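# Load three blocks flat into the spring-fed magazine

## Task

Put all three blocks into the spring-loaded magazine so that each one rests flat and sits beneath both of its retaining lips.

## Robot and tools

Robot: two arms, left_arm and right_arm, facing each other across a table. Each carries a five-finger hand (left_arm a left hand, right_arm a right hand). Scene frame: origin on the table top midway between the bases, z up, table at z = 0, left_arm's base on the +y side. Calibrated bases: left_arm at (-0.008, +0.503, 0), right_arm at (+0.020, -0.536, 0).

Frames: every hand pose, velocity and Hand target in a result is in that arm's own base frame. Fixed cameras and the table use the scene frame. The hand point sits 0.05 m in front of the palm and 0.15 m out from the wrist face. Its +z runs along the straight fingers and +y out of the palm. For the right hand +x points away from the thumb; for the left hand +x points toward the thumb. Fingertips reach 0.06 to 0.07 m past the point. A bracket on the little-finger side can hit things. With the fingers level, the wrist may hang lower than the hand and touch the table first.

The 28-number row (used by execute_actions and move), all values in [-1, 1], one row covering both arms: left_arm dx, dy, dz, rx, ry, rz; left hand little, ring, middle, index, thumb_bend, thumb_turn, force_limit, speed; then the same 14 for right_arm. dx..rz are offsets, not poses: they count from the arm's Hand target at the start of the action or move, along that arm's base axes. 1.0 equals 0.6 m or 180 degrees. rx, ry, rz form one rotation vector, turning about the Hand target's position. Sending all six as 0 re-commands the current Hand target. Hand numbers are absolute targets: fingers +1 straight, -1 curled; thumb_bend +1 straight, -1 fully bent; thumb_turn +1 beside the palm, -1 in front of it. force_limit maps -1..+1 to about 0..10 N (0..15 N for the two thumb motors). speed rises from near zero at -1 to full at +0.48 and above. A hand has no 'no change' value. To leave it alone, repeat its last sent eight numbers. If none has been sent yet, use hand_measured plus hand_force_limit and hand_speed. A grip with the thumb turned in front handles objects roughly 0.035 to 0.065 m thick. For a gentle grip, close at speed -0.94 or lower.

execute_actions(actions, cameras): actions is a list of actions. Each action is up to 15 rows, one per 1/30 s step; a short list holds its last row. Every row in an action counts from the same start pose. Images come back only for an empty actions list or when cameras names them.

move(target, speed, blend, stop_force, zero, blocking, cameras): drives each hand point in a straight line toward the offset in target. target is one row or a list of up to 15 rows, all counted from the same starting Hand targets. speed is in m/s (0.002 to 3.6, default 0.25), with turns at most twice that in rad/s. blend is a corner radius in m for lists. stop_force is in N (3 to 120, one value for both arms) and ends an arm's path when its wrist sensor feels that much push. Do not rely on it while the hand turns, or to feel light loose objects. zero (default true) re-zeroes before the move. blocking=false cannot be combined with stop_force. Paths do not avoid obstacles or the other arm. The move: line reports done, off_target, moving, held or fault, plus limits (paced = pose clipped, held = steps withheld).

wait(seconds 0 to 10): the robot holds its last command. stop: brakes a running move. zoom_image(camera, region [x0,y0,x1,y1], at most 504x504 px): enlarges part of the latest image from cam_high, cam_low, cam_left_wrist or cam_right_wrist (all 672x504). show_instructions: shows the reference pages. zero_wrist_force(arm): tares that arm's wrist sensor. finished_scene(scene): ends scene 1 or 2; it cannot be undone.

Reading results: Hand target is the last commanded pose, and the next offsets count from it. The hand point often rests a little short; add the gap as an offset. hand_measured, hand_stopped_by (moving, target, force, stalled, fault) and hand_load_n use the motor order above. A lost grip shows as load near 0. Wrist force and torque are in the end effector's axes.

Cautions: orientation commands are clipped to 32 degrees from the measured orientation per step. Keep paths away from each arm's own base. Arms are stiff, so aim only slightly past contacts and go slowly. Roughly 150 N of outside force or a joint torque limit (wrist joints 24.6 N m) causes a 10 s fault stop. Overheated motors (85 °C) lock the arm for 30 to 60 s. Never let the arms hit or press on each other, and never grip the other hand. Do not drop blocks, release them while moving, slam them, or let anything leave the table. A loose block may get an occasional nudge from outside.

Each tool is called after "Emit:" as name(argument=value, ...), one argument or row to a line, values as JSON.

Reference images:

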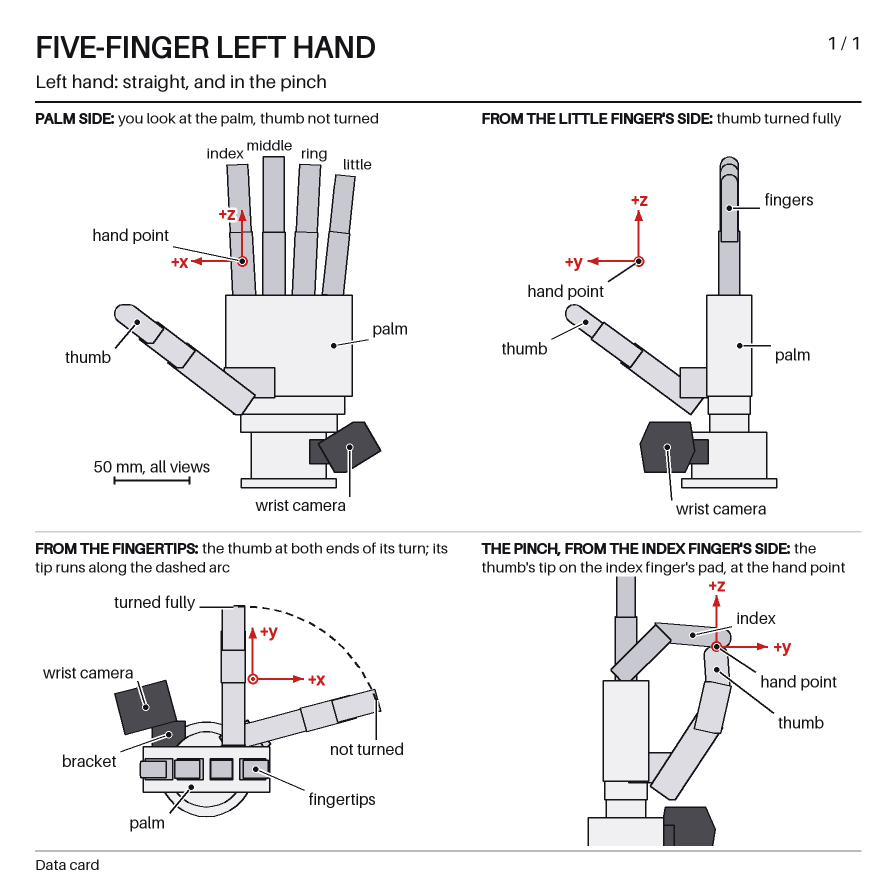

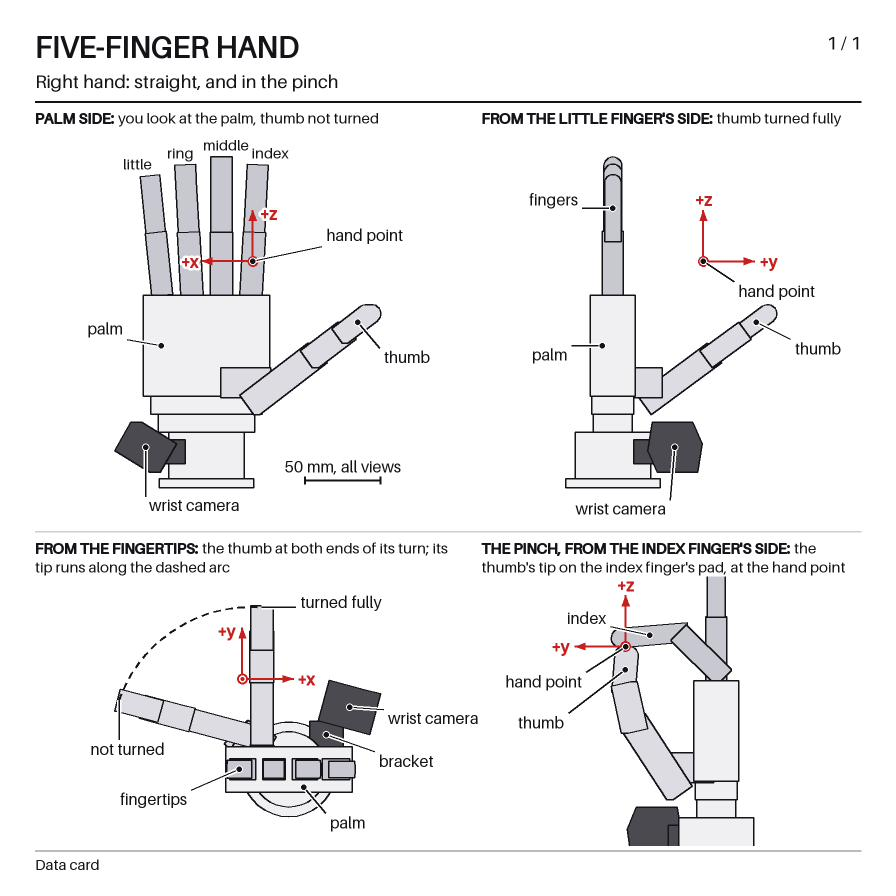

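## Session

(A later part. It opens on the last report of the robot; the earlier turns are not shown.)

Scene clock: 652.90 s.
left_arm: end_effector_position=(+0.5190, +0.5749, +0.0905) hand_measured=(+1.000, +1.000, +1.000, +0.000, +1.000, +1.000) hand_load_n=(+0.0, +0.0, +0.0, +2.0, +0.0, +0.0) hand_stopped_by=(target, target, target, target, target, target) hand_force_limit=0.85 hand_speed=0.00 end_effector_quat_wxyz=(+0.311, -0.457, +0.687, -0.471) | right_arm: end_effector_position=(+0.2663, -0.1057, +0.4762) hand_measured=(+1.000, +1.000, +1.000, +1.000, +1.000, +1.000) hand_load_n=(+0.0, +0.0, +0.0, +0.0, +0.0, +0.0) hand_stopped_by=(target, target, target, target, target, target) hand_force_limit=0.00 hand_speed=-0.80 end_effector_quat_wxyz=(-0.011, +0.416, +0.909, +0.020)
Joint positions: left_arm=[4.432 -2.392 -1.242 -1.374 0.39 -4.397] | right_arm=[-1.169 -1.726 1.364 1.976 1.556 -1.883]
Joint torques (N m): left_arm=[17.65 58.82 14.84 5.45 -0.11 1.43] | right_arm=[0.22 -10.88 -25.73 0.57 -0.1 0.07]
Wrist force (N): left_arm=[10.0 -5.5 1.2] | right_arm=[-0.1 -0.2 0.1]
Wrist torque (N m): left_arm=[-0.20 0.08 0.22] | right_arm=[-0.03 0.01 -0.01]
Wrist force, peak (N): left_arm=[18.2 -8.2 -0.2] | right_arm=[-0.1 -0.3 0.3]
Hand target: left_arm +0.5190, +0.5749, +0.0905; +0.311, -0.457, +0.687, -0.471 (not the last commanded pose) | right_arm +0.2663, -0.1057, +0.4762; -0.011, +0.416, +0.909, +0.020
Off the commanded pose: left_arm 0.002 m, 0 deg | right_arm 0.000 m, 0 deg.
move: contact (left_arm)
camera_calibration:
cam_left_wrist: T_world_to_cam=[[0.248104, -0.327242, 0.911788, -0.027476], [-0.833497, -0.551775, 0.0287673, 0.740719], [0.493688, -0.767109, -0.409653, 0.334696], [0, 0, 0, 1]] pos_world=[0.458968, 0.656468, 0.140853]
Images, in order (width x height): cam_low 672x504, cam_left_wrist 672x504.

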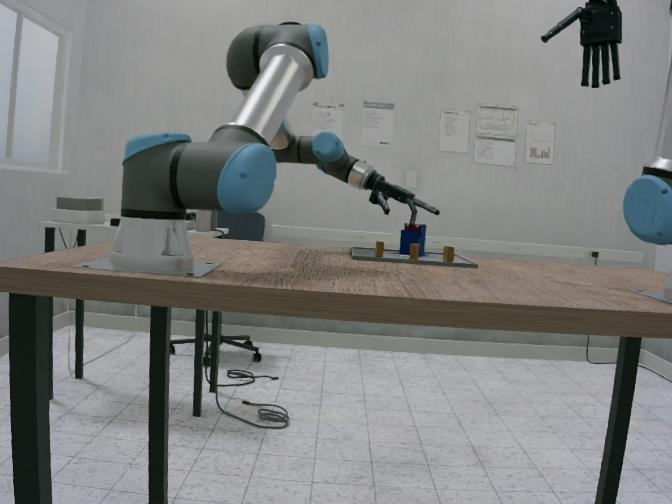

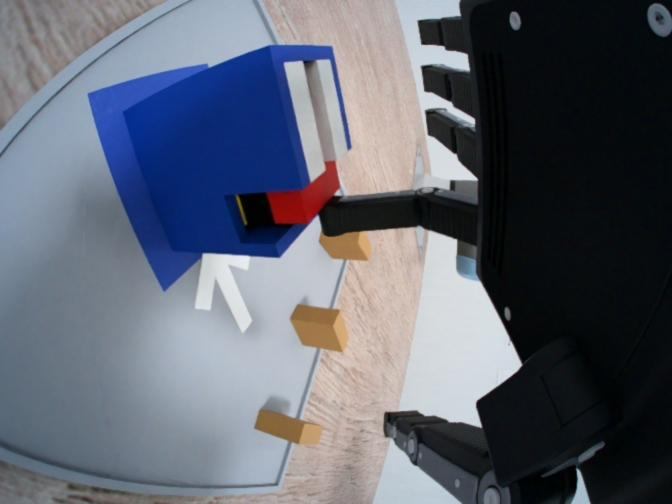

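Emit:
move(
  target=[
    [-0.0053,-0.0114,0,0,0,0,1,1,1,0,1,1,0.85,0,0,0,0,0,0,0,1,1,1,1,1,1,0,-0.8],
    [-0.0154,-0.0333,0.12,0,0,0,1,1,1,0,1,1,0.85,0,0,0,0,0,0,0,1,1,1,1,1,1,0,-0.8],
  ],
  speed=[0.04,0.15],
  blend=[0.003,0],
  cameras=["cam_left_wrist","cam_low","cam_high"],
)

Emit:
zoom_image(
  camera="cam_left_wrist",
  region=[50, 0, 250, 200],
)

Emit:
zoom_image(
  camera="cam_low",
  region=[395, 210, 435, 245],
)

Scene clock: 654.87 s.
left_arm: end_effector_position=(+0.5098, +0.5550, +0.1623) hand_measured=(+1.000, +1.000, +1.000, +0.000, +1.000, +1.000) hand_load_n=(+0.0, +0.0, +0.0, +0.0, +0.0, -0.5) hand_stopped_by=(target, target, target, target, target, target) hand_force_limit=0.85 hand_speed=0.00 end_effector_quat_wxyz=(+0.311, -0.457, +0.687, -0.471) | right_arm: end_effector_position=(+0.2663, -0.1057, +0.4762) hand_measured=(+1.000, +1.000, +1.000, +1.000, +1.000, +1.000) hand_load_n=(-0.5, +0.0, +0.0, +0.0, +0.0, +0.0) hand_stopped_by=(target, target, target, target, target, target) hand_force_limit=0.00 hand_speed=-0.80 end_effector_quat_wxyz=(-0.011, +0.416, +0.909, +0.020)
Joint positions: left_arm=[4.436 -2.266 -1.267 -1.486 0.391 -4.386] | right_arm=[-1.169 -1.726 1.364 1.976 1.556 -1.883]
Joint torques (N m): left_arm=[12.91 55.41 28.04 0.13 0.48 1.18] | right_arm=[-0.45 -11.01 -26.08 0.54 -0.07 0.11]
Wrist force (N): left_arm=[0.8 -3.1 0.0] | right_arm=[0.0 -0.1 0.2]
Wrist torque (N m): left_arm=[-0.19 -0.09 0.11] | right_arm=[-0.03 -0.01 0.00]
Wrist force, peak (N): left_arm=[10.3 -5.8 0.8] | right_arm=[0.0 -0.2 0.3]
Hand target: left_arm +0.5097, +0.5549, +0.1625; +0.311, -0.457, +0.687, -0.471 | right_arm +0.2663, -0.1057, +0.4762; -0.011, +0.416, +0.909, +0.020
Off the commanded pose: left_arm 0.000 m, 0 deg | right_arm 0.000 m, 0 deg.
move: done
camera_calibration:
cam_left_wrist: T_world_to_cam=[[0.248104, -0.327242, 0.911788, -0.0972046], [-0.833497, -0.551775, 0.0287673, 0.71995], [0.493688, -0.767109, -0.409653, 0.353309], [0, 0, 0, 1]] pos_world=[0.449768, 0.636468, 0.212653]
Images, in order (width x height): cam_high 672x504, cam_low 672x504, cam_left_wrist 672x504.

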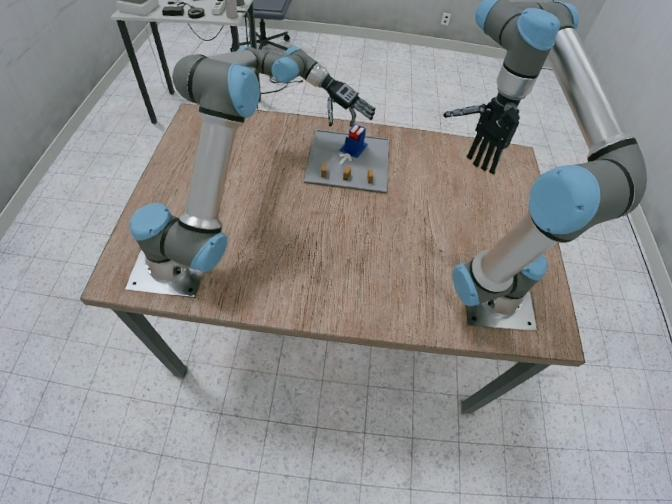

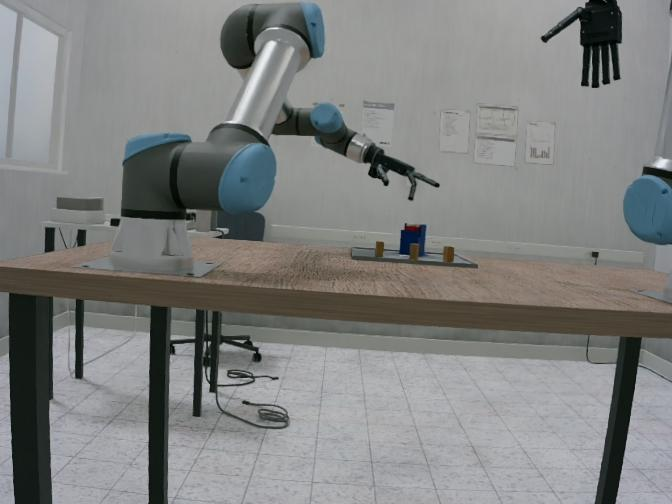

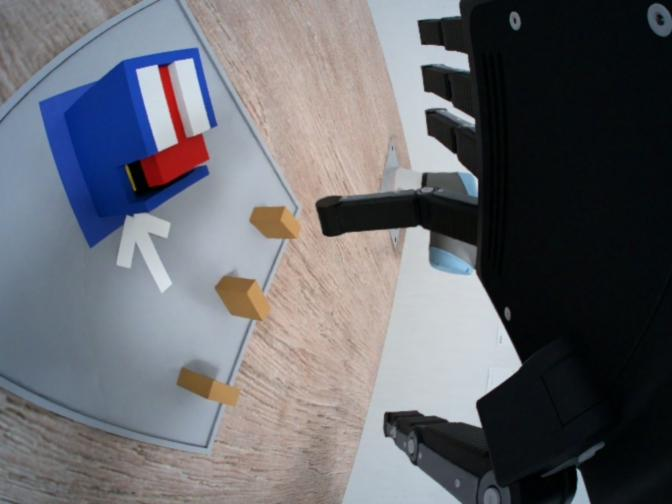

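Scaled by 2.520 from the camera's 672x504 image, which has a finer 960x720 frame.

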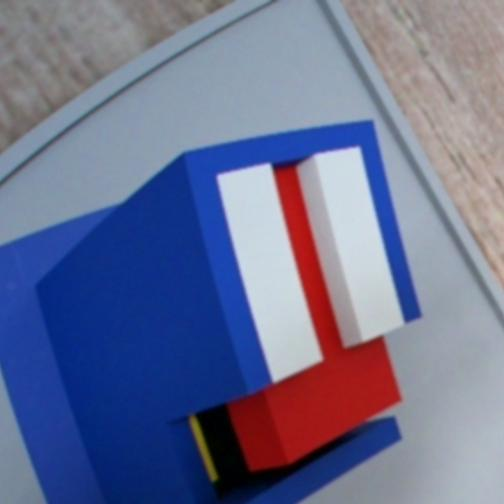

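Scaled by 12.600 from the camera's 672x504 image, which has a finer 960x720 frame.

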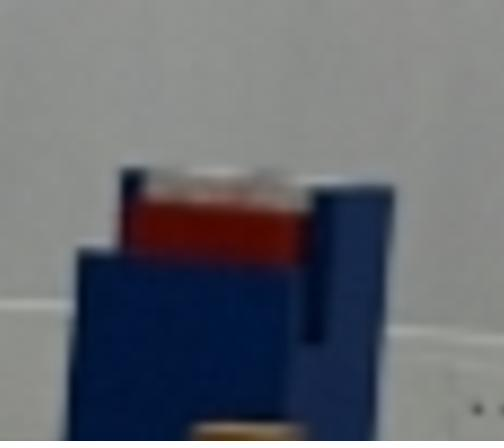

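Emit:
finished_scene(
  scene=1,
)

The scene is finished: the task was done.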